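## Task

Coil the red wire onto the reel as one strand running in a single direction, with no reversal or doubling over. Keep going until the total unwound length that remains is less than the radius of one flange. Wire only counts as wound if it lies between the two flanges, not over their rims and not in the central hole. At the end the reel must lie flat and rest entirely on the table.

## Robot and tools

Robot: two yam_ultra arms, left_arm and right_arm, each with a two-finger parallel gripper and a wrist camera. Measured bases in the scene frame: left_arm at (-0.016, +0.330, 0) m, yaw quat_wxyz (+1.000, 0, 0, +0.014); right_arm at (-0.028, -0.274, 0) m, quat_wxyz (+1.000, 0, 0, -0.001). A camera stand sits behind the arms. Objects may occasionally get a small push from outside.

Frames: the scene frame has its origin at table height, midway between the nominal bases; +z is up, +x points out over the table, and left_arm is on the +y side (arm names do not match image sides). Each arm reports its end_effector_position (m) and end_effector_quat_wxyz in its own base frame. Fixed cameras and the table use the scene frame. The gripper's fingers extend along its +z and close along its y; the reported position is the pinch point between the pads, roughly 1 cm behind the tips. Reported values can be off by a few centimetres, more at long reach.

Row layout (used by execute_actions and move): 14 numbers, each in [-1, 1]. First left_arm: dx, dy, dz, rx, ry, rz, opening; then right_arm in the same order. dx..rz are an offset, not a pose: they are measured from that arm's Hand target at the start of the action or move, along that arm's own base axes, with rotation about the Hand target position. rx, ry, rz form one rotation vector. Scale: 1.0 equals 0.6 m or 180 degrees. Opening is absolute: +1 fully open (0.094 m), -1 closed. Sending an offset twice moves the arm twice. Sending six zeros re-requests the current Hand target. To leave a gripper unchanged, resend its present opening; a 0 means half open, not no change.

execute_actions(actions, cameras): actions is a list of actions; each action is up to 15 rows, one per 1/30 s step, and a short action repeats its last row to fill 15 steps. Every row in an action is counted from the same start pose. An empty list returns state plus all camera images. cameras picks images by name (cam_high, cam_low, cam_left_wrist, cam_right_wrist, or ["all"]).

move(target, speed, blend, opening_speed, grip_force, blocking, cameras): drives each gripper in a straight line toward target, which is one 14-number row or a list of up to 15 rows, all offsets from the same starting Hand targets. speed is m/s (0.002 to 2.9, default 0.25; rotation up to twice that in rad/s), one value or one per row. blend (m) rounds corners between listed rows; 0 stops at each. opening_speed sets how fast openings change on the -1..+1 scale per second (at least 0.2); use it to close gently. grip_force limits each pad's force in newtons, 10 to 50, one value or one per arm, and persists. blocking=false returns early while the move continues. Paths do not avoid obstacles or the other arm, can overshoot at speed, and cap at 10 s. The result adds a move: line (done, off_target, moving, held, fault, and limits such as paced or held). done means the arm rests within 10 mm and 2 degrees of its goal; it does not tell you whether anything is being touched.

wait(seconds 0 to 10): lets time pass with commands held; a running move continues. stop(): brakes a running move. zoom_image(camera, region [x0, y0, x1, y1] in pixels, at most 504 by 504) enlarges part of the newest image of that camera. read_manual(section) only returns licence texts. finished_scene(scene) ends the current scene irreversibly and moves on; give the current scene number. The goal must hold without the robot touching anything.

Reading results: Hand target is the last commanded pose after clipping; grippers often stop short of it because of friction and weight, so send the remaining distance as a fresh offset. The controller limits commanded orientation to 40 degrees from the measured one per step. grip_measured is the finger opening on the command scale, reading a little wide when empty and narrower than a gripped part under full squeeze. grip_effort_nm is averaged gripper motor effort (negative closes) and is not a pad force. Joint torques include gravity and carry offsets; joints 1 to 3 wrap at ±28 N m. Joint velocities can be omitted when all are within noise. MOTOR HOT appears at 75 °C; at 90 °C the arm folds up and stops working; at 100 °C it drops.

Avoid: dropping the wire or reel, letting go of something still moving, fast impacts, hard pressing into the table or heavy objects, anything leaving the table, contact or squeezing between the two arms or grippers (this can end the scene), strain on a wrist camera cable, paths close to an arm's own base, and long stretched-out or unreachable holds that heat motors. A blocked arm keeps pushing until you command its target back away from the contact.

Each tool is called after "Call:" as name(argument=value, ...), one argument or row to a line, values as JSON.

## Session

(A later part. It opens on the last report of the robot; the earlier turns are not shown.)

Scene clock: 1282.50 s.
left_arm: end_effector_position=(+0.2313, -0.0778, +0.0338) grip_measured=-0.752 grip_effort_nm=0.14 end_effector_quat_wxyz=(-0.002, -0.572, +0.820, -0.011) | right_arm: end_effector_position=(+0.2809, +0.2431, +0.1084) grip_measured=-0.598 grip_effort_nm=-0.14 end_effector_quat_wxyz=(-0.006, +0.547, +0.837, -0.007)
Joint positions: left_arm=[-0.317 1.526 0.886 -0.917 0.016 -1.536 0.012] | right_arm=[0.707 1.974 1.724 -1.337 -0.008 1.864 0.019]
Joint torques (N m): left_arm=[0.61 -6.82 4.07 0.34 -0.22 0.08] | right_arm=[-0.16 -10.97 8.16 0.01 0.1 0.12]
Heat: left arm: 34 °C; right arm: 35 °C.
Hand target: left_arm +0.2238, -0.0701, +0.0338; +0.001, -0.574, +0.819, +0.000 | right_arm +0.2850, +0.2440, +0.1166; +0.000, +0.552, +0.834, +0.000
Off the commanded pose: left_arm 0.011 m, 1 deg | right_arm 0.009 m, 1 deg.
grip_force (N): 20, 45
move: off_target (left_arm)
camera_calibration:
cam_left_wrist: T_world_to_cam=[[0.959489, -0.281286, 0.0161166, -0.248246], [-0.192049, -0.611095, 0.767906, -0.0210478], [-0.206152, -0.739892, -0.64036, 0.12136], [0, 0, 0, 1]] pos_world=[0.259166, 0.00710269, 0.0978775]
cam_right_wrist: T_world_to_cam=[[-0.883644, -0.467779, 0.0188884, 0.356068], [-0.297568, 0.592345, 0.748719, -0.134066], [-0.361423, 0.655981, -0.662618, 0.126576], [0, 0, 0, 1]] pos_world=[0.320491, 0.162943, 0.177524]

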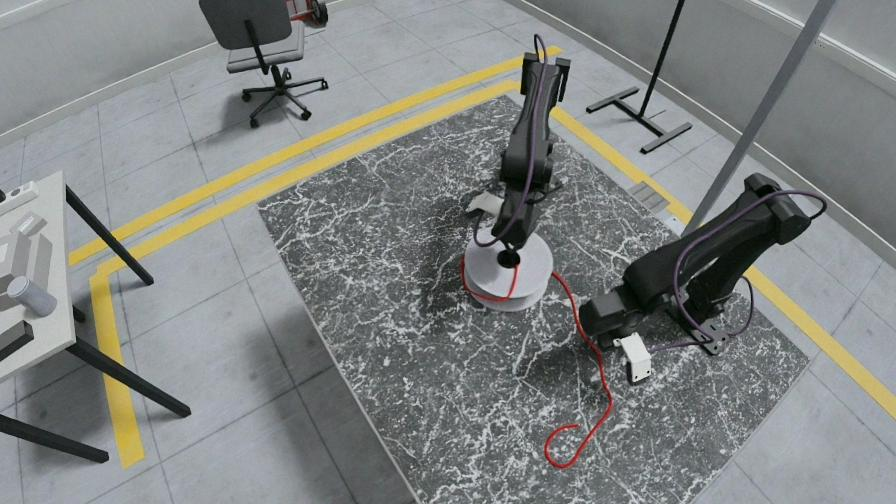

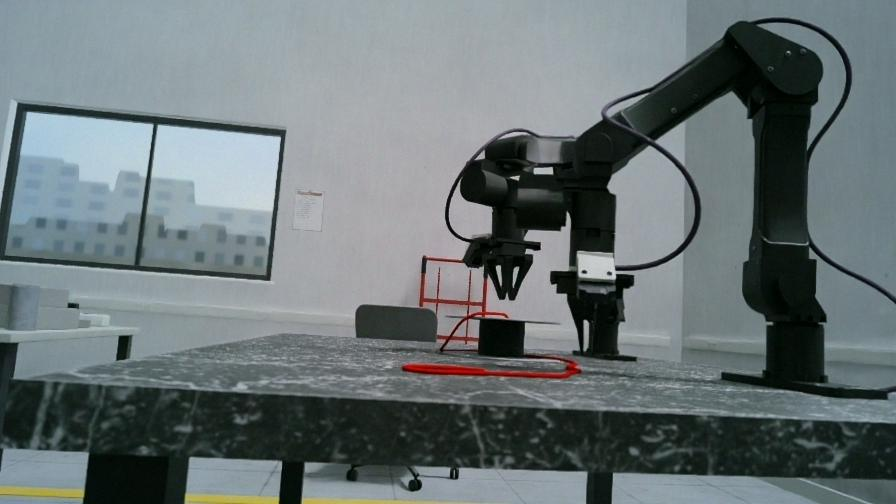

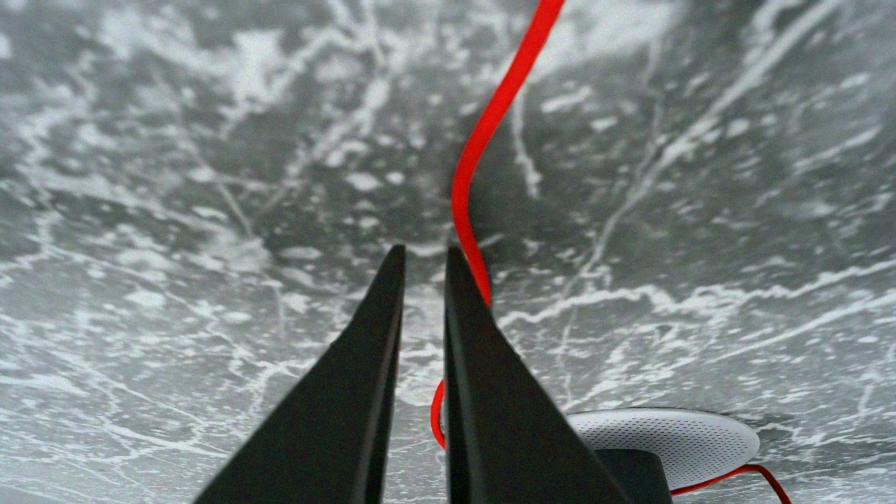

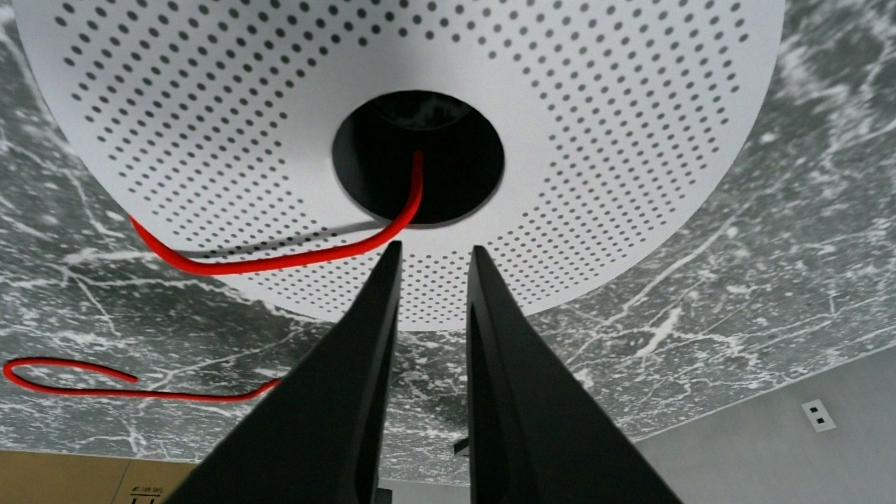

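Call:
move(
  target=[
    [0,0,0,0,0,0,0.0, 0,0,0,0,0,0,-0.6],
    [0.0162,-0.0032,-0.0513,0,0,0,0.0, 0.0017,-0.0042,-0.0993,0,0,0,-0.6],
    [0.0162,-0.0032,-0.0513,0,0,0,-1.0, 0.0017,-0.0042,-0.0993,0,0,0,0.15],
  ],
  speed=0.1,
  cameras=["cam_left_wrist","cam_right_wrist"],
)

Scene clock: 1328.63 s.
left_arm: end_effector_position=(+0.2368, -0.0784, +0.0109) grip_measured=-0.903 grip_effort_nm=-0.43 end_effector_quat_wxyz=(-0.001, -0.572, +0.820, -0.012) | right_arm: end_effector_position=(+0.2862, +0.2451, +0.0682) grip_measured=-0.026 grip_effort_nm=1.25 end_effector_quat_wxyz=(+0.000, +0.549, +0.836, +0.011)
Joint positions: left_arm=[-0.312 1.585 0.843 -0.811 0.016 -1.531 0.005] | right_arm=[0.702 1.971 1.56 -1.137 -0.007 1.865 0.046]
Joint torques (N m): left_arm=[0.59 -4.52 3.95 0.71 -0.23 0.08] | right_arm=[-0.47 -8.85 4.6 0.44 0.08 0.08]
Heat: left arm: 32 °C; right arm: 36 °C.
Hand target: left_arm +0.2335, -0.0720, +0.0030; +0.000, -0.574, +0.819, +0.000 | right_arm +0.2860, +0.2415, +0.0570; +0.000, +0.552, +0.834, +0.000
Off the commanded pose: left_arm 0.011 m, 1 deg | right_arm 0.012 m, 1 deg.
grip_force (N): 20, 45
move: off_target (left_arm, right_arm); target 3's new opening was sent with right_arm's hand 0.011 m and 1 deg from that target
camera_calibration:
cam_left_wrist: T_world_to_cam=[[0.959416, -0.281259, 0.0203378, -0.253313], [-0.195147, -0.610151, 0.767876, -0.00195094], [-0.203562, -0.740681, -0.640276, 0.106709], [0, 0, 0, 1]] pos_world=[0.264374, 0.00660019, 0.0749729]
cam_right_wrist: T_world_to_cam=[[-0.88613, -0.463064, -0.0185701, 0.36447], [-0.316852, 0.57612, 0.753452, -0.0944157], [-0.338198, 0.67354, -0.657241, 0.0893042], [0, 0, 0, 1]] pos_world=[0.323255, 0.163018, 0.1366]
Images, in order (width x height): cam_left_wrist 896x504, cam_right_wrist 896x504.

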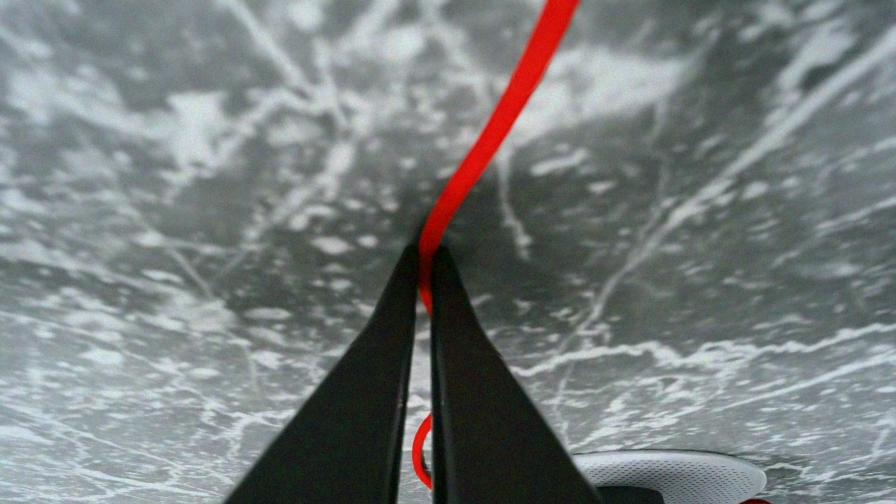

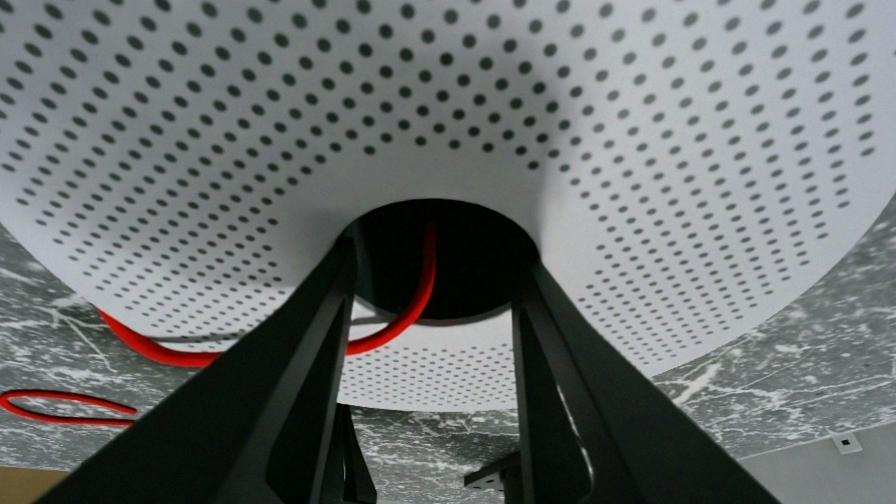

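Call:
move(
  target=[0.025,0.1,0.035,0,0,0,-1.0, 0,0,0,0,0,0,0.15],
  speed=0.08,
  cameras=["all"],
)

Scene clock: 1333.80 s.
left_arm: end_effector_position=(+0.2404, -0.0161, +0.0147) grip_measured=-0.904 grip_effort_nm=-0.45 end_effector_quat_wxyz=(-0.014, -0.574, +0.819, +0.001) | right_arm: end_effector_position=(+0.2862, +0.2451, +0.0682) grip_measured=-0.026 grip_effort_nm=1.25 end_effector_quat_wxyz=(+0.000, +0.549, +0.836, +0.011)
Joint positions: left_arm=[-0.058 1.585 0.86 -0.87 0.017 -1.281 0.005] | right_arm=[0.702 1.971 1.56 -1.137 -0.007 1.865 0.046]
Joint torques (N m): left_arm=[0.38 -6.31 8.28 0.28 -0.23 0.07] | right_arm=[-0.44 -8.88 4.72 0.44 0.06 0.04]
Heat: left arm: 33 °C; right arm: 35 °C.
Hand target: left_arm +0.2485, -0.0120, +0.0240; +0.000, -0.574, +0.819, +0.000 | right_arm +0.2860, +0.2415, +0.0570; +0.000, +0.552, +0.834, +0.000
Off the commanded pose: left_arm 0.013 m, 2 deg | right_arm 0.012 m, 1 deg.
grip_force (N): 20, 45
move: off_target (left_arm, right_arm)
camera_calibration:
cam_left_wrist: T_world_to_cam=[[0.96044, -0.277975, -0.0168719, -0.239032], [-0.164572, -0.615404, 0.77084, 0.0263714], [-0.224658, -0.737569, -0.636806, 0.161099], [0, 0, 0, 1]] pos_world=[0.270108, 0.0686059, 0.0782279]
cam_right_wrist: T_world_to_cam=[[-0.88613, -0.463064, -0.0185701, 0.36447], [-0.316852, 0.57612, 0.753452, -0.0944157], [-0.338198, 0.67354, -0.657241, 0.0893042], [0, 0, 0, 1]] pos_world=[0.323255, 0.163018, 0.1366]

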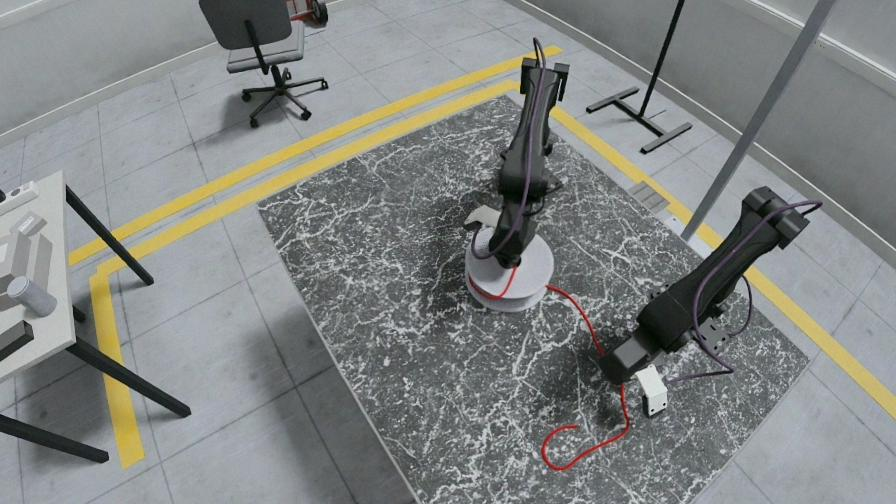

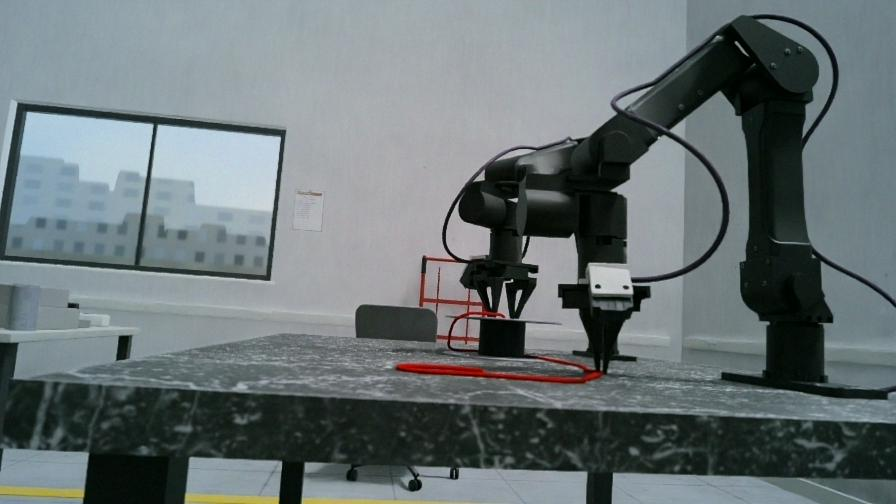

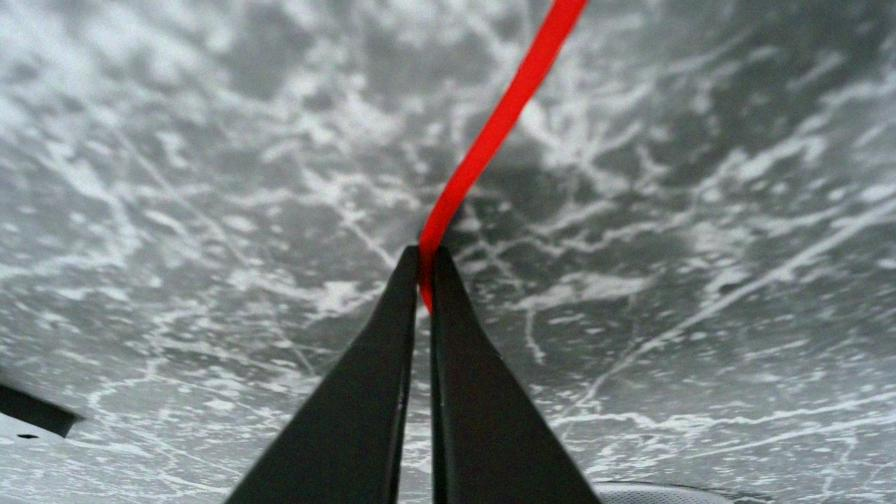

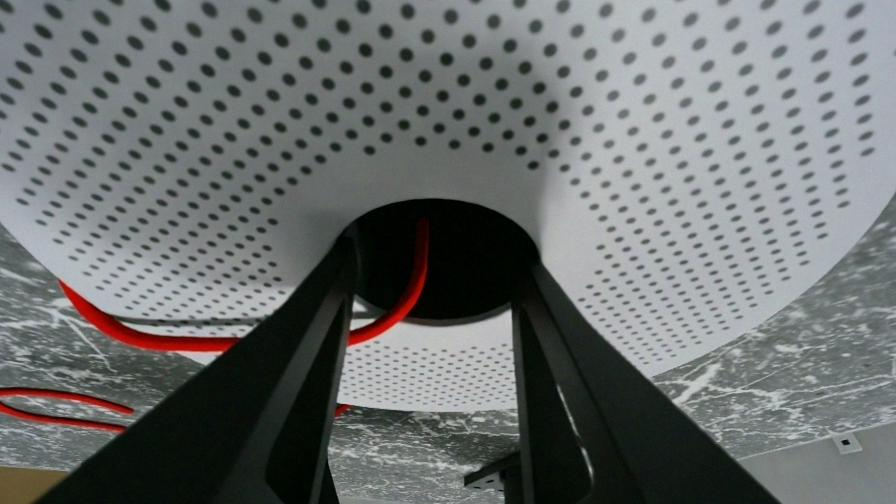

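Call:
zoom_image(
  camera="cam_high",
  region=[440, 210, 640, 350],
)

Call:
zoom_image(
  camera="cam_low",
  region=[410, 280, 620, 390],
)

Scaled by 2.520 from the camera's 896x504 image, which has a finer 1280x720 frame.

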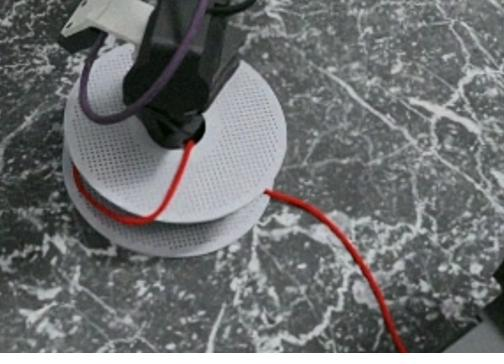

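Scaled by 2.400 from the camera's 896x504 image, which has a finer 1280x720 frame.

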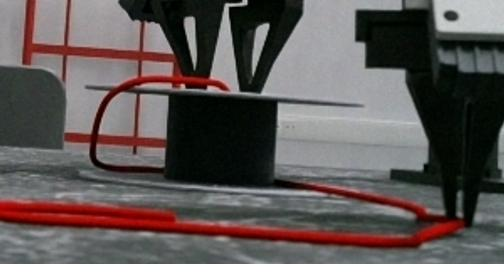

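Call:
move(
  target=[-0.0075,-0.1217,0.0067,0,0,0,-1.0, 0,0.003,0,0,0,0.5833,0.15],
  speed=0.25,
  cameras=["cam_high","cam_low","cam_right_wrist"],
)

Scene clock: 1349.13 s.
left_arm: end_effector_position=(+0.2390, -0.0845, +0.0240) grip_measured=-0.904 grip_effort_nm=-0.45 end_effector_quat_wxyz=(-0.006, -0.572, +0.820, -0.006) | right_arm: end_effector_position=(+0.2866, +0.2443, +0.0682) grip_measured=-0.025 grip_effort_nm=1.25 end_effector_quat_wxyz=(+0.009, -0.307, +0.952, +0.005)
Joint positions: left_arm=[-0.332 1.59 0.907 -0.885 0.017 -1.551 0.005] | right_arm=[0.702 1.971 1.56 -1.138 -0.002 0.077 0.046]
Joint torques (N m): left_arm=[-0.65 -4.78 8.54 0.26 -0.22 -0.07] | right_arm=[0.13 -8.44 5.11 0.41 0.06 -0.45]
Heat: left arm: 34 °C; right arm: 34 °C.
Hand target: left_arm +0.2441, -0.0850, +0.0281; +0.000, -0.574, +0.819, +0.000 | right_arm +0.2859, +0.2432, +0.0569; +0.000, -0.325, +0.946, -0.001
Off the commanded pose: left_arm 0.006 m, 1 deg | right_arm 0.011 m, 2 deg.
grip_force (N): 20, 45
move: off_target (right_arm)
camera_calibration:
cam_right_wrist: T_world_to_cam=[[0.642715, -0.766105, -0.000813316, -0.000759685], [-0.521735, -0.438481, 0.731797, 0.214291], [-0.56099, -0.469912, -0.681522, 0.434766], [0, 0, 0, 1]] pos_world=[0.356191, 0.297682, 0.139485]
Images, in order (width x height): cam_high 896x504, cam_low 896x504, cam_right_wrist 896x504.

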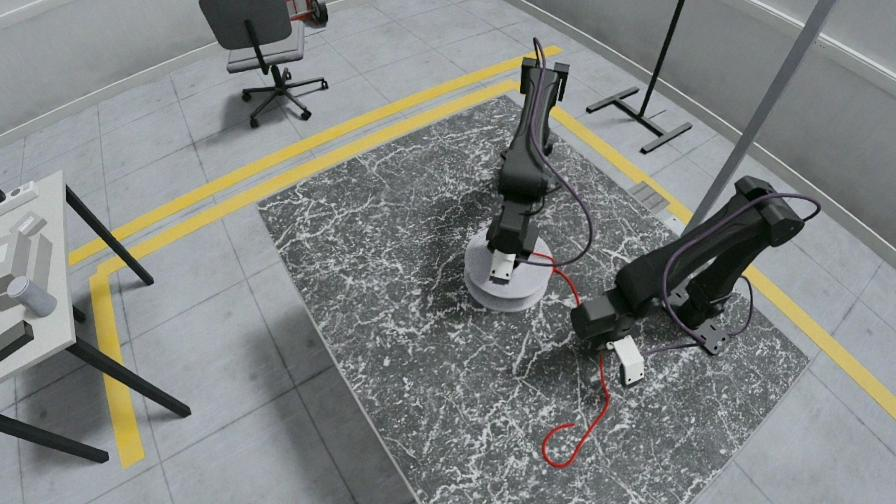

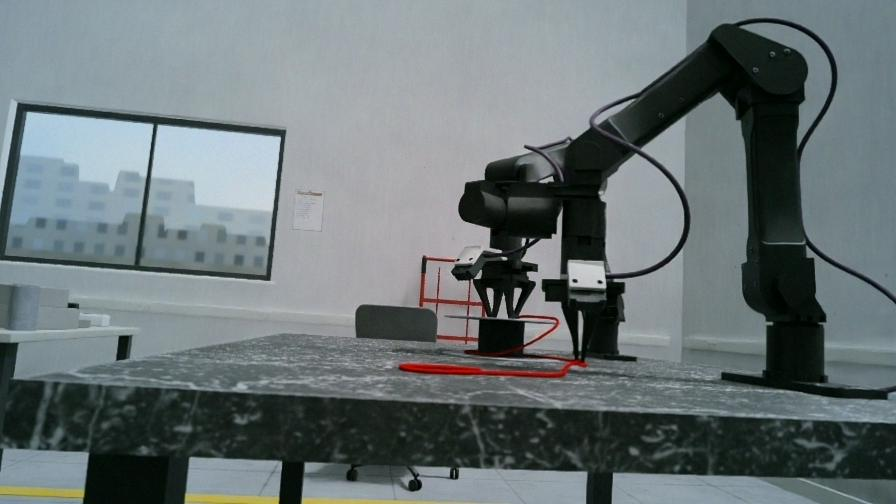

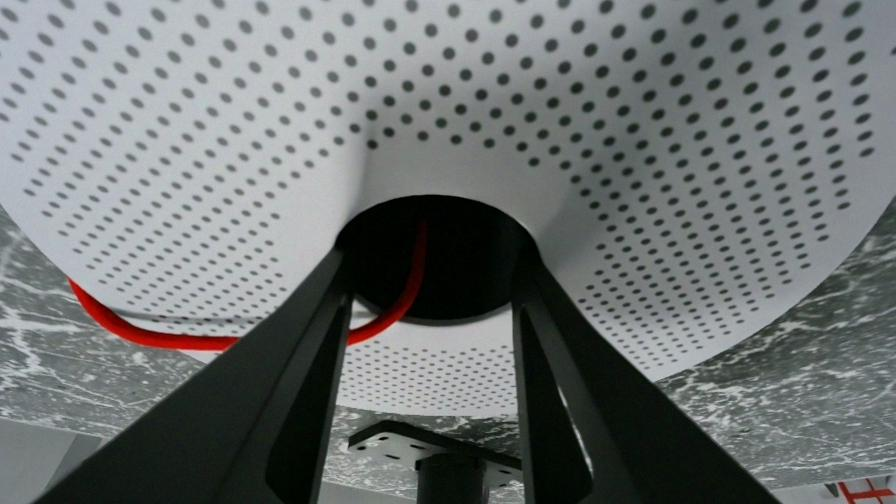

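Call:
move(
  target=[-0.0075,-0.1217,0.0,0,0,0,-1.0, 0,0.002,0,0,0,0.5833,0.15],
  speed=0.25,
  cameras=["all"],
)

Scene clock: 1356.10 s.
left_arm: end_effector_position=(+0.2357, -0.1568, +0.0250) grip_measured=-0.904 grip_effort_nm=-0.45 end_effector_quat_wxyz=(-0.006, -0.572, +0.820, -0.007) | right_arm: end_effector_position=(+0.2872, +0.2444, +0.0687) grip_measured=-0.018 grip_effort_nm=1.25 end_effector_quat_wxyz=(-0.010, +0.941, -0.337, +0.006)
Joint positions: left_arm=[-0.58 1.692 1.022 -0.893 0.017 -1.798 0.005] | right_arm=[0.702 1.971 1.561 -1.138 0 -1.751 0.046]
Joint torques (N m): left_arm=[-0.62 -5.5 8.57 0.24 -0.23 -0.08] | right_arm=[0.09 -8.31 5.27 0.48 0.01 -0.48]
Heat: left arm: 35 °C; right arm: 34 °C.
Hand target: left_arm +0.2395, -0.1581, +0.0281; +0.000, -0.574, +0.819, +0.000 | right_arm +0.2859, +0.2444, +0.0569; +0.000, +0.948, -0.318, +0.000
Off the commanded pose: left_arm 0.005 m, 1 deg | right_arm 0.012 m, 3 deg.
grip_force (N): 20, 45
move: off_target (right_arm)
camera_calibration:
cam_left_wrist: T_world_to_cam=[[0.959365, -0.282126, 0.00497161, -0.274353], [-0.184006, -0.612158, 0.769028, -0.0637927], [-0.213919, -0.738693, -0.639196, 0.0601883], [0, 0, 0, 1]] pos_world=[0.264342, -0.0719925, 0.0888944]
cam_right_wrist: T_world_to_cam=[[0.576559, 0.816709, 0.023787, -0.370675], [0.530203, -0.396132, 0.749642, -0.0994756], [0.621663, -0.419601, -0.661416, 0.0821578], [0, 0, 0, 1]] pos_world=[0.215384, 0.297802, 0.137729]

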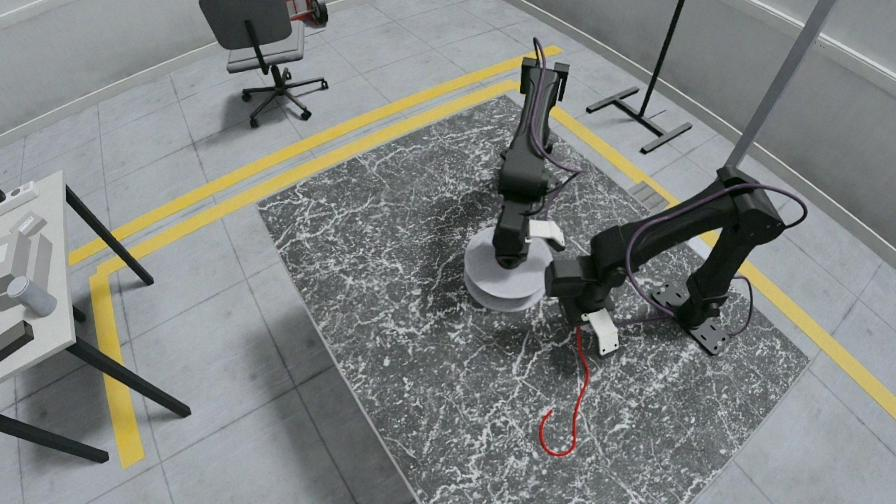

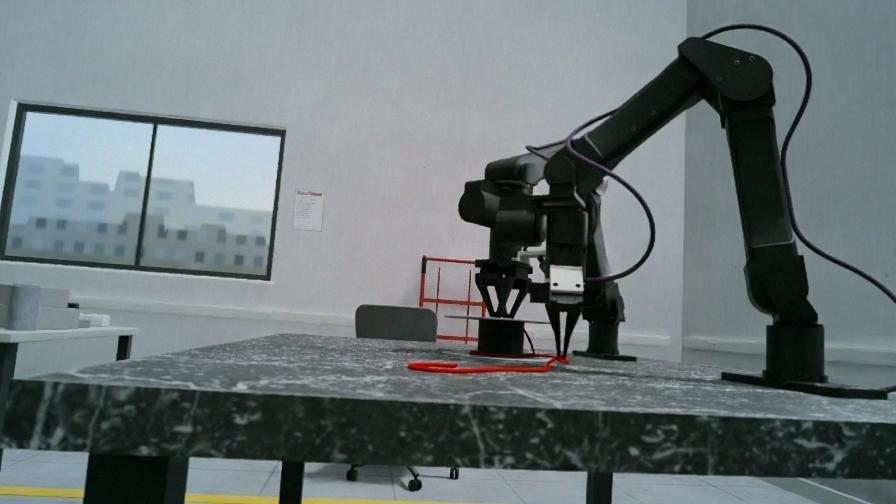

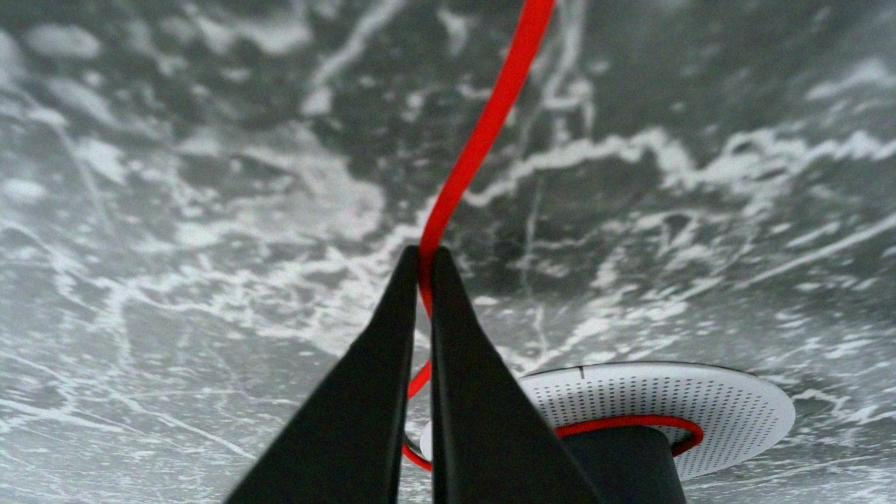

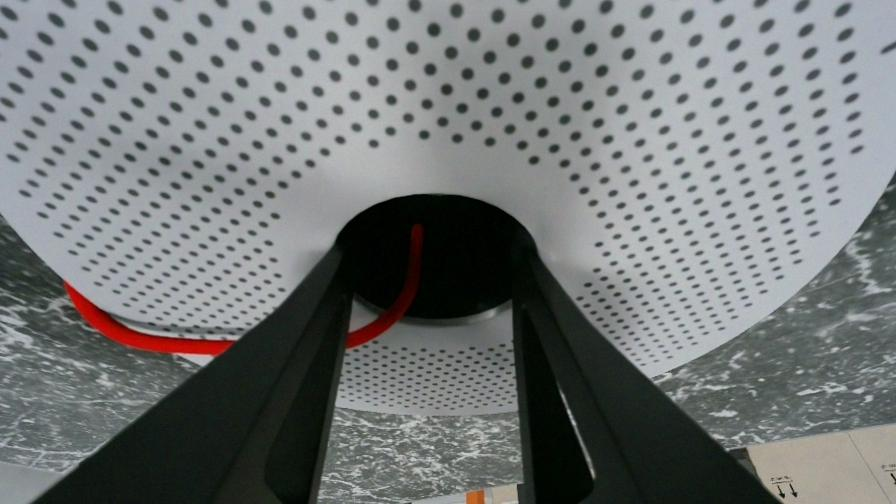

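Call:
move(
  target=[
    [0,0,0,0,0,0,-0.65, 0,0,0,0,0,0,0.15],
    [0,0,-0.038,0,0,0,-0.65, 0,0,0,0,0,0,0.15],
    [0.1067,0.185,-0.04,0,0,-0.067,-0.65, 0,0,0,0,0,0,0.15],
  ],
  speed=[0.1,0.1,0.12],
  cameras=["cam_high","cam_left_wrist","cam_right_wrist"],
)

Scene clock: 1380.00 s.
left_arm: end_effector_position=(+0.3050, -0.0526, +0.0124) grip_measured=-0.652 grip_effort_nm=0.14 end_effector_quat_wxyz=(+0.008, -0.485, +0.874, -0.019) | right_arm: end_effector_position=(+0.2872, +0.2444, +0.0687) grip_measured=-0.018 grip_effort_nm=1.25 end_effector_quat_wxyz=(-0.010, +0.941, -0.337, +0.006)
Joint positions: left_arm=[-0.163 1.783 1.074 -0.825 0.02 -1.175 0.016] | right_arm=[0.702 1.971 1.561 -1.138 0 -1.752 0.046]
Joint torques (N m): left_arm=[0.35 -4.83 6.64 0.45 -0.25 0.11] | right_arm=[0.18 -8.46 5.3 0.48 -0.03 -0.43]
Heat: left arm: 34 °C; right arm: 34 °C.
Hand target: left_arm +0.3035, -0.0470, +0.0040; +0.000, -0.485, +0.875, +0.000 | right_arm +0.2859, +0.2444, +0.0569; +0.000, +0.948, -0.318, +0.000
Off the commanded pose: left_arm 0.010 m, 2 deg | right_arm 0.012 m, 3 deg.
grip_force (N): 20, 45
move: off_target (right_arm)
camera_calibration:
cam_left_wrist: T_world_to_cam=[[0.88067, -0.471794, 0.0427895, -0.297887], [-0.334742, -0.555832, 0.760919, 0.0714491], [-0.335214, -0.684442, -0.647434, 0.183868], [0, 0, 0, 1]] pos_world=[0.347892, 0.0250193, 0.0774216]
cam_right_wrist: T_world_to_cam=[[0.575961, 0.81713, 0.0238306, -0.370621], [0.530487, -0.395781, 0.749627, -0.099586], [0.621974, -0.419115, -0.661431, 0.0820106], [0, 0, 0, 1]] pos_world=[0.215284, 0.297803, 0.137729]
Images, in order (width x height): cam_high 896x504, cam_left_wrist 896x504, cam_right_wrist 896x504.

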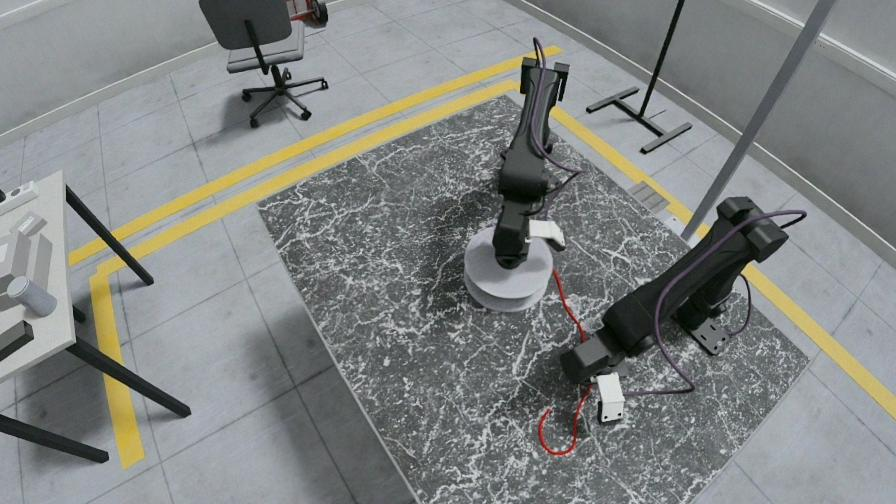

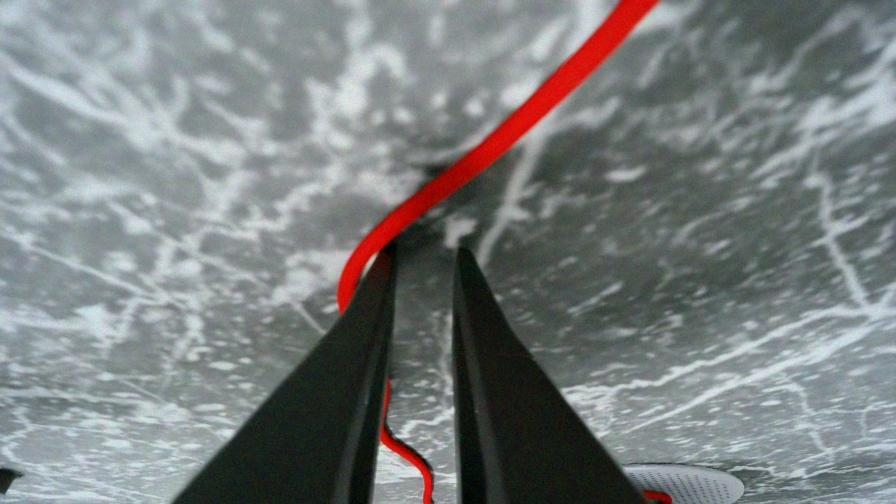

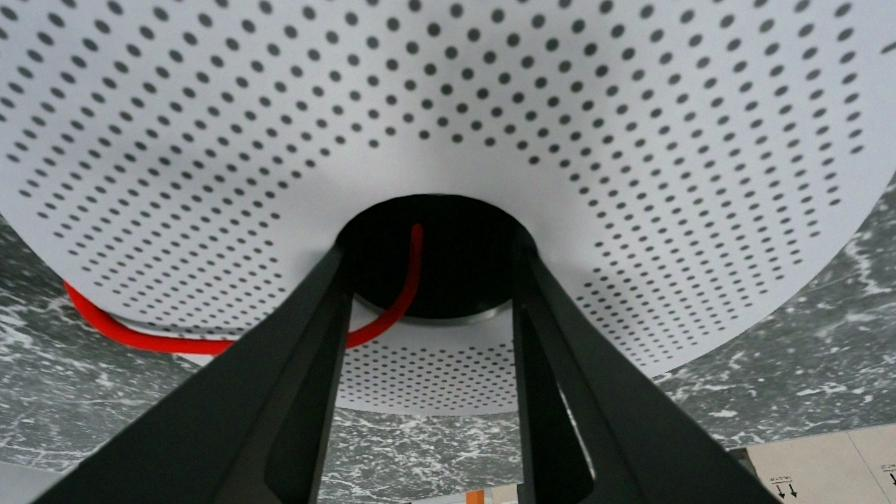

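Call:
move(
  target=[
    [0,0,0.035,0,0,0,0.0, 0,0,0,0,0,0,0.15],
    [-0.035,0.005,0.035,0,0,0,0.0, 0,0,0,0,0,0,0.15],
    [-0.035,0.005,-0.004,0,0,0,0.0, 0,0,0,0,0,0,0.15],
    [-0.035,0.005,-0.004,0,0,0,-1.0, 0,0,0,0,0,0,0.15],
  ],
  speed=0.12,
  cameras=["cam_left_wrist"],
)

Scene clock: 1398.87 s.
left_arm: end_effector_position=(+0.2872, -0.0487, +0.0119) grip_measured=-0.902 grip_effort_nm=-0.42 end_effector_quat_wxyz=(+0.003, -0.484, +0.875, -0.012) | right_arm: end_effector_position=(+0.2872, +0.2444, +0.0687) grip_measured=-0.018 grip_effort_nm=1.25 end_effector_quat_wxyz=(-0.010, +0.941, -0.337, +0.006)
Joint positions: left_arm=[-0.163 1.734 1.013 -0.83 0.014 -1.174 0.005] | right_arm=[0.702 1.971 1.561 -1.138 0 -1.752 0.046]
Joint torques (N m): left_arm=[0.29 -5.72 3.59 0.78 -0.2 0.06] | right_arm=[0.17 -8.4 5.19 0.42 0.02 -0.45]
Heat: left arm: 34 °C; right arm: 34 °C.
Hand target: left_arm +0.2826, -0.0440, +0.0016; +0.000, -0.485, +0.875, +0.000 | right_arm +0.2859, +0.2444, +0.0569; +0.000, +0.948, -0.318, +0.000
Off the commanded pose: left_arm 0.012 m, 1 deg | right_arm 0.012 m, 3 deg.
grip_force (N): 20, 45
move: off_target (left_arm, right_arm); target 4's new opening was sent with left_arm's hand 0.012 m and 1 deg from that target
camera_calibration:
cam_left_wrist: T_world_to_cam=[[0.880537, -0.473286, 0.025581, -0.28015], [-0.323877, -0.561404, 0.761531, 0.0646472], [-0.346061, -0.678841, -0.647624, 0.183602], [0, 0, 0, 1]] pos_world=[0.331158, 0.0283387, 0.0768409]
Images, in order (width x height): cam_left_wrist 896x504.

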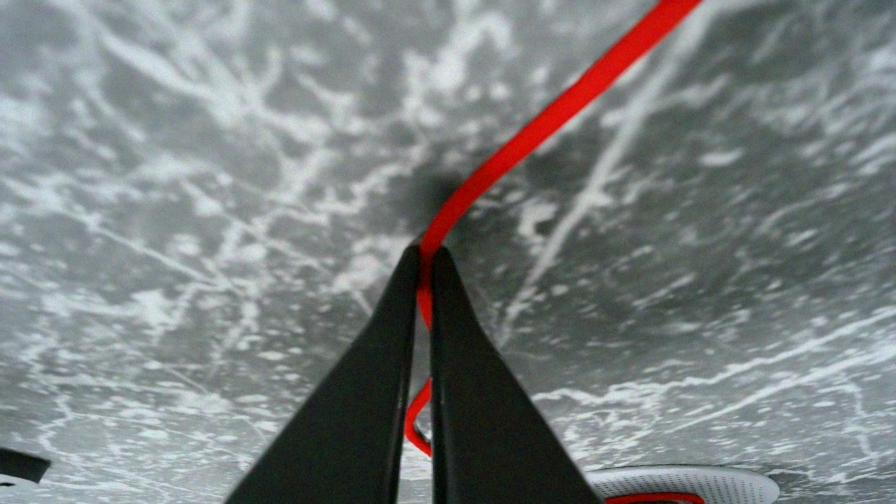

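Call:
move(
  target=[0.0167,0.0667,0.035,0,0,0,-1.0, 0,0,0,0,0,0,0.15],
  speed=0.08,
  cameras=["cam_high","cam_low","cam_right_wrist","cam_left_wrist"],
)

Scene clock: 1403.53 s.
left_arm: end_effector_position=(+0.2856, -0.0084, +0.0164) grip_measured=-0.903 grip_effort_nm=-0.45 end_effector_quat_wxyz=(-0.009, -0.485, +0.874, -0.005) | right_arm: end_effector_position=(+0.2872, +0.2444, +0.0687) grip_measured=-0.018 grip_effort_nm=1.25 end_effector_quat_wxyz=(-0.010, +0.941, -0.337, +0.006)
Joint positions: left_arm=[-0.022 1.734 1.032 -0.881 0.017 -1.035 0.005] | right_arm=[0.702 1.971 1.561 -1.138 0 -1.752 0.046]
Joint torques (N m): left_arm=[0.32 -6.68 8.34 0.28 -0.22 0.09] | right_arm=[0.17 -8.54 5.11 0.46 -0.01 -0.43]
Heat: left arm: 34 °C; right arm: 33 °C.
Hand target: left_arm +0.2926, -0.0041, +0.0226; +0.000, -0.485, +0.875, +0.000 | right_arm +0.2859, +0.2444, +0.0569; +0.000, +0.948, -0.318, +0.000
Off the commanded pose: left_arm 0.010 m, 1 deg | right_arm 0.012 m, 3 deg.
grip_force (N): 20, 45
move: off_target (right_arm)
camera_calibration:
cam_left_wrist: T_world_to_cam=[[0.881456, -0.472267, -0.000355796, -0.259672], [-0.30094, -0.562266, 0.770254, 0.0766227], [-0.363965, -0.678838, -0.637737, 0.218299], [0, 0, 0, 1]] pos_world=[0.331401, 0.0686374, 0.0801057]
cam_right_wrist: T_world_to_cam=[[0.575961, 0.81713, 0.0238306, -0.370621], [0.530487, -0.395781, 0.749627, -0.099586], [0.621974, -0.419115, -0.661431, 0.0820106], [0, 0, 0, 1]] pos_world=[0.215284, 0.297803, 0.137729]

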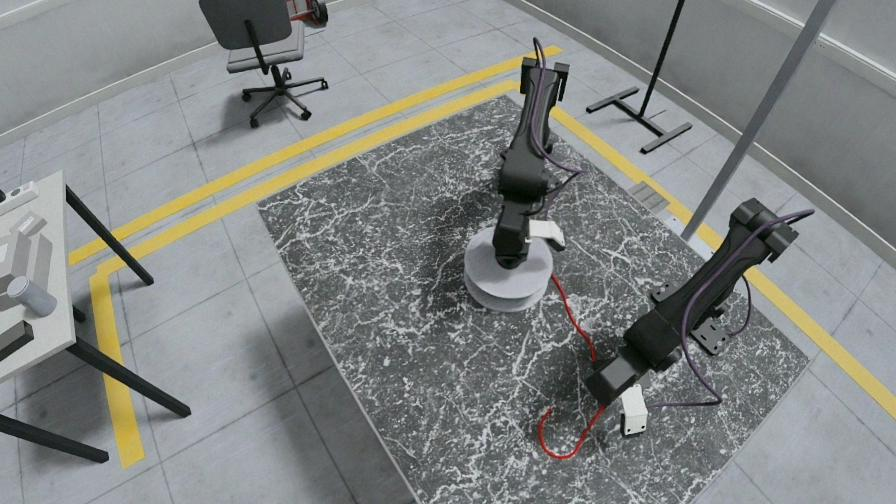

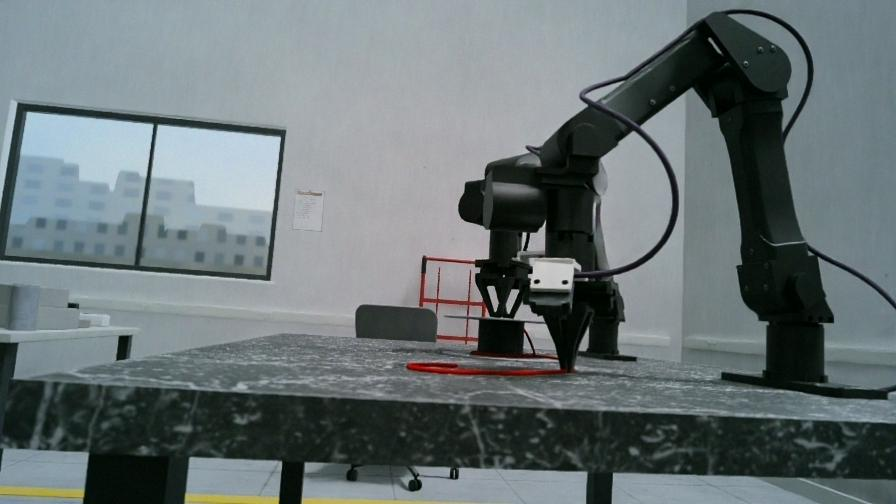

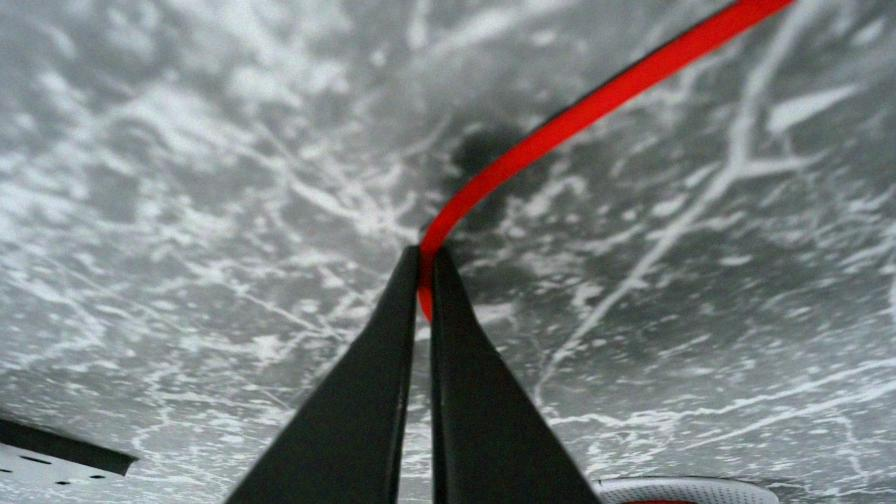

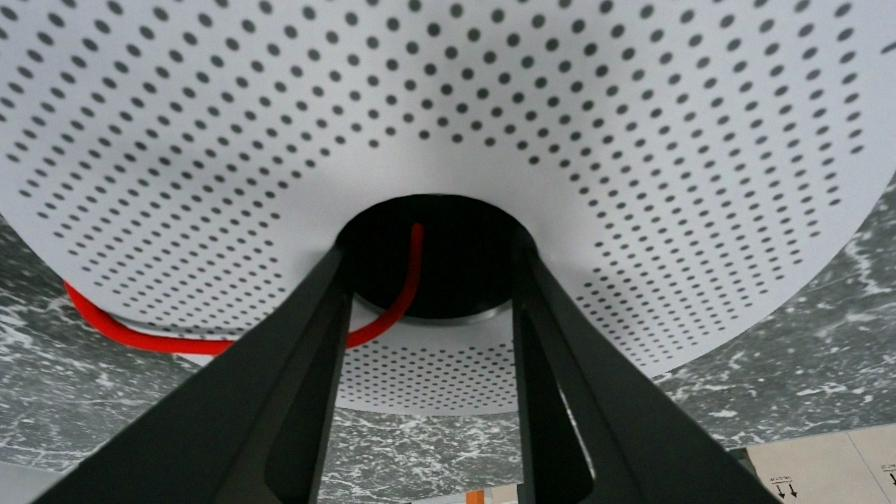

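Call:
move(
  target=[
    [0,0,0,0,0,0,-1.0, 0,0,0,0,0,0,-0.6],
    [0,0,0,0,0,0,-1.0, 0,0,0.09,0,0,0,-0.6],
    [0,0,0,0,0,0,-1.0, 0,0,0.09,0,0,-0.578,-0.6],
    [0,0,0,0,0,0,-1.0, 0,0,0.09,0,0,0.849,-0.6],
  ],
  speed=[0.1,0.15,0.45,0.45],
  cameras=["cam_high","cam_low","cam_right_wrist"],
)

Scene clock: 1421.90 s.
left_arm: end_effector_position=(+0.2855, -0.0084, +0.0164) grip_measured=-0.903 grip_effort_nm=-0.45 end_effector_quat_wxyz=(-0.009, -0.485, +0.875, -0.004) | right_arm: end_effector_position=(+0.2822, +0.2423, +0.1028) grip_measured=-0.598 grip_effort_nm=-0.14 end_effector_quat_wxyz=(-0.007, +0.528, +0.849, -0.007)
Joint positions: left_arm=[-0.022 1.734 1.032 -0.881 0.017 -1.034 0.005] | right_arm=[0.702 1.977 1.706 -1.316 -0.009 1.814 0.019]
Joint torques (N m): left_arm=[0.31 -6.68 8.38 0.27 -0.22 0.09] | right_arm=[-0.01 -11.02 8.29 0.03 0.11 0.16]
Heat: left arm: 34 °C; right arm: 34 °C.
Hand target: left_arm +0.2926, -0.0041, +0.0226; +0.000, -0.485, +0.875, +0.000 | right_arm +0.2859, +0.2444, +0.1110; +0.000, +0.532, +0.847, +0.000
Off the commanded pose: left_arm 0.010 m, 1 deg | right_arm 0.009 m, 1 deg.
grip_force (N): 20, 45
move: done
camera_calibration:
cam_right_wrist: T_world_to_cam=[[-0.861474, -0.507419, 0.0196986, 0.360253], [-0.32275, 0.577076, 0.75021, -0.118329], [-0.392038, 0.639929, -0.660906, 0.136255], [0, 0, 0, 1]] pos_world=[0.325575, 0.16389, 0.171726]
Images, in order (width x height): cam_high 896x504, cam_low 896x504, cam_right_wrist 896x504.

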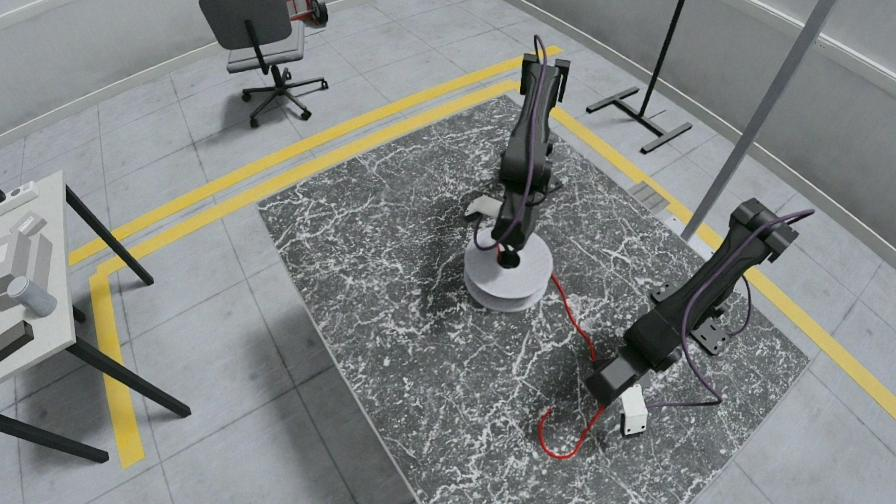

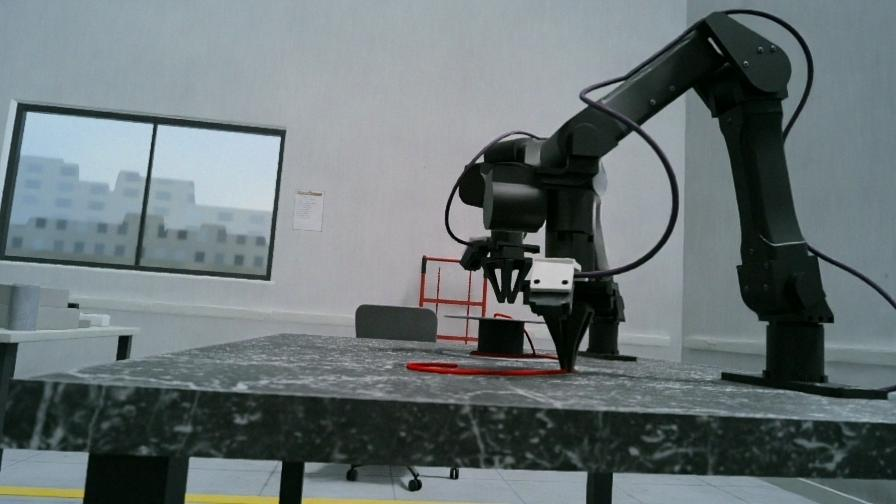

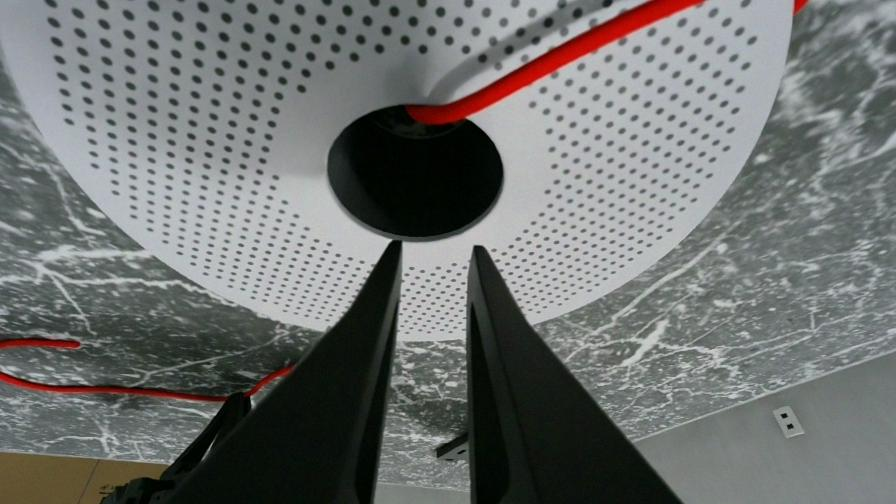

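Call:
move(
  target=[
    [0,0,0,0,0,0,-1.0, 0.0018,-0.004,-0.09,0,0,0,-0.6],
    [0,0,0,0,0,0,-1.0, 0.0018,-0.004,-0.09,0,0,0,0.15],
  ],
  speed=[0.12,0.12],
  cameras=["cam_right_wrist"],
)

Scene clock: 1436.80 s.
left_arm: end_effector_position=(+0.2855, -0.0084, +0.0164) grip_measured=-0.903 grip_effort_nm=-0.45 end_effector_quat_wxyz=(-0.009, -0.485, +0.875, -0.004) | right_arm: end_effector_position=(+0.2876, +0.2453, +0.0679) grip_measured=-0.031 grip_effort_nm=1.25 end_effector_quat_wxyz=(+0.000, +0.529, +0.849, +0.012)
Joint positions: left_arm=[-0.022 1.734 1.032 -0.881 0.017 -1.034 0.005] | right_arm=[0.7 1.976 1.565 -1.138 -0.006 1.815 0.046]
Joint torques (N m): left_arm=[0.35 -6.68 8.36 0.28 -0.23 0.08] | right_arm=[-0.27 -8.95 4.72 0.43 0.07 0.09]
Heat: left arm: 34 °C; right arm: 34 °C.
Hand target: left_arm +0.2926, -0.0041, +0.0226; +0.000, -0.485, +0.875, +0.000 | right_arm +0.2870, +0.2421, +0.0570; +0.000, +0.532, +0.847, +0.000
Off the commanded pose: left_arm 0.010 m, 1 deg | right_arm 0.011 m, 1 deg.
grip_force (N): 20, 45
move: off_target (right_arm)
camera_calibration:
cam_right_wrist: T_world_to_cam=[[-0.862818, -0.505135, -0.0195714, 0.369564], [-0.345326, 0.56069, 0.75258, -0.0818049], [-0.369182, 0.656099, -0.658209, 0.102704], [0, 0, 0, 1]] pos_world=[0.328534, 0.165163, 0.136398]
Images, in order (width x height): cam_right_wrist 896x504.

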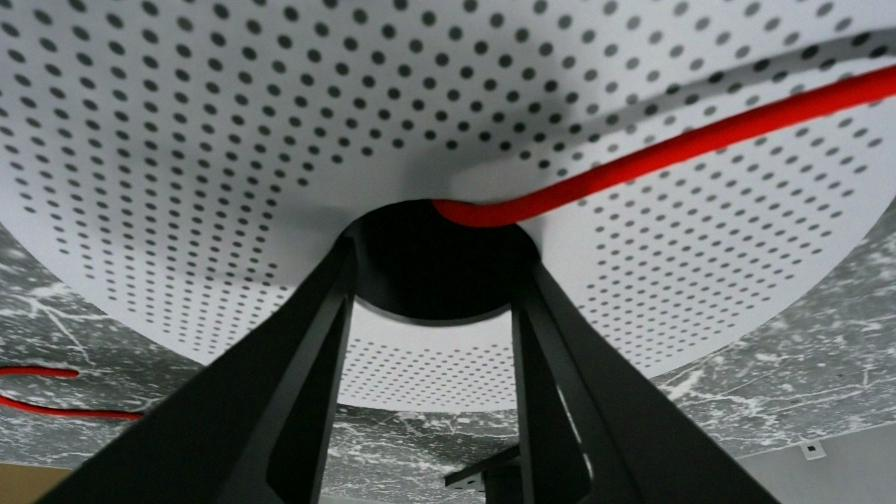

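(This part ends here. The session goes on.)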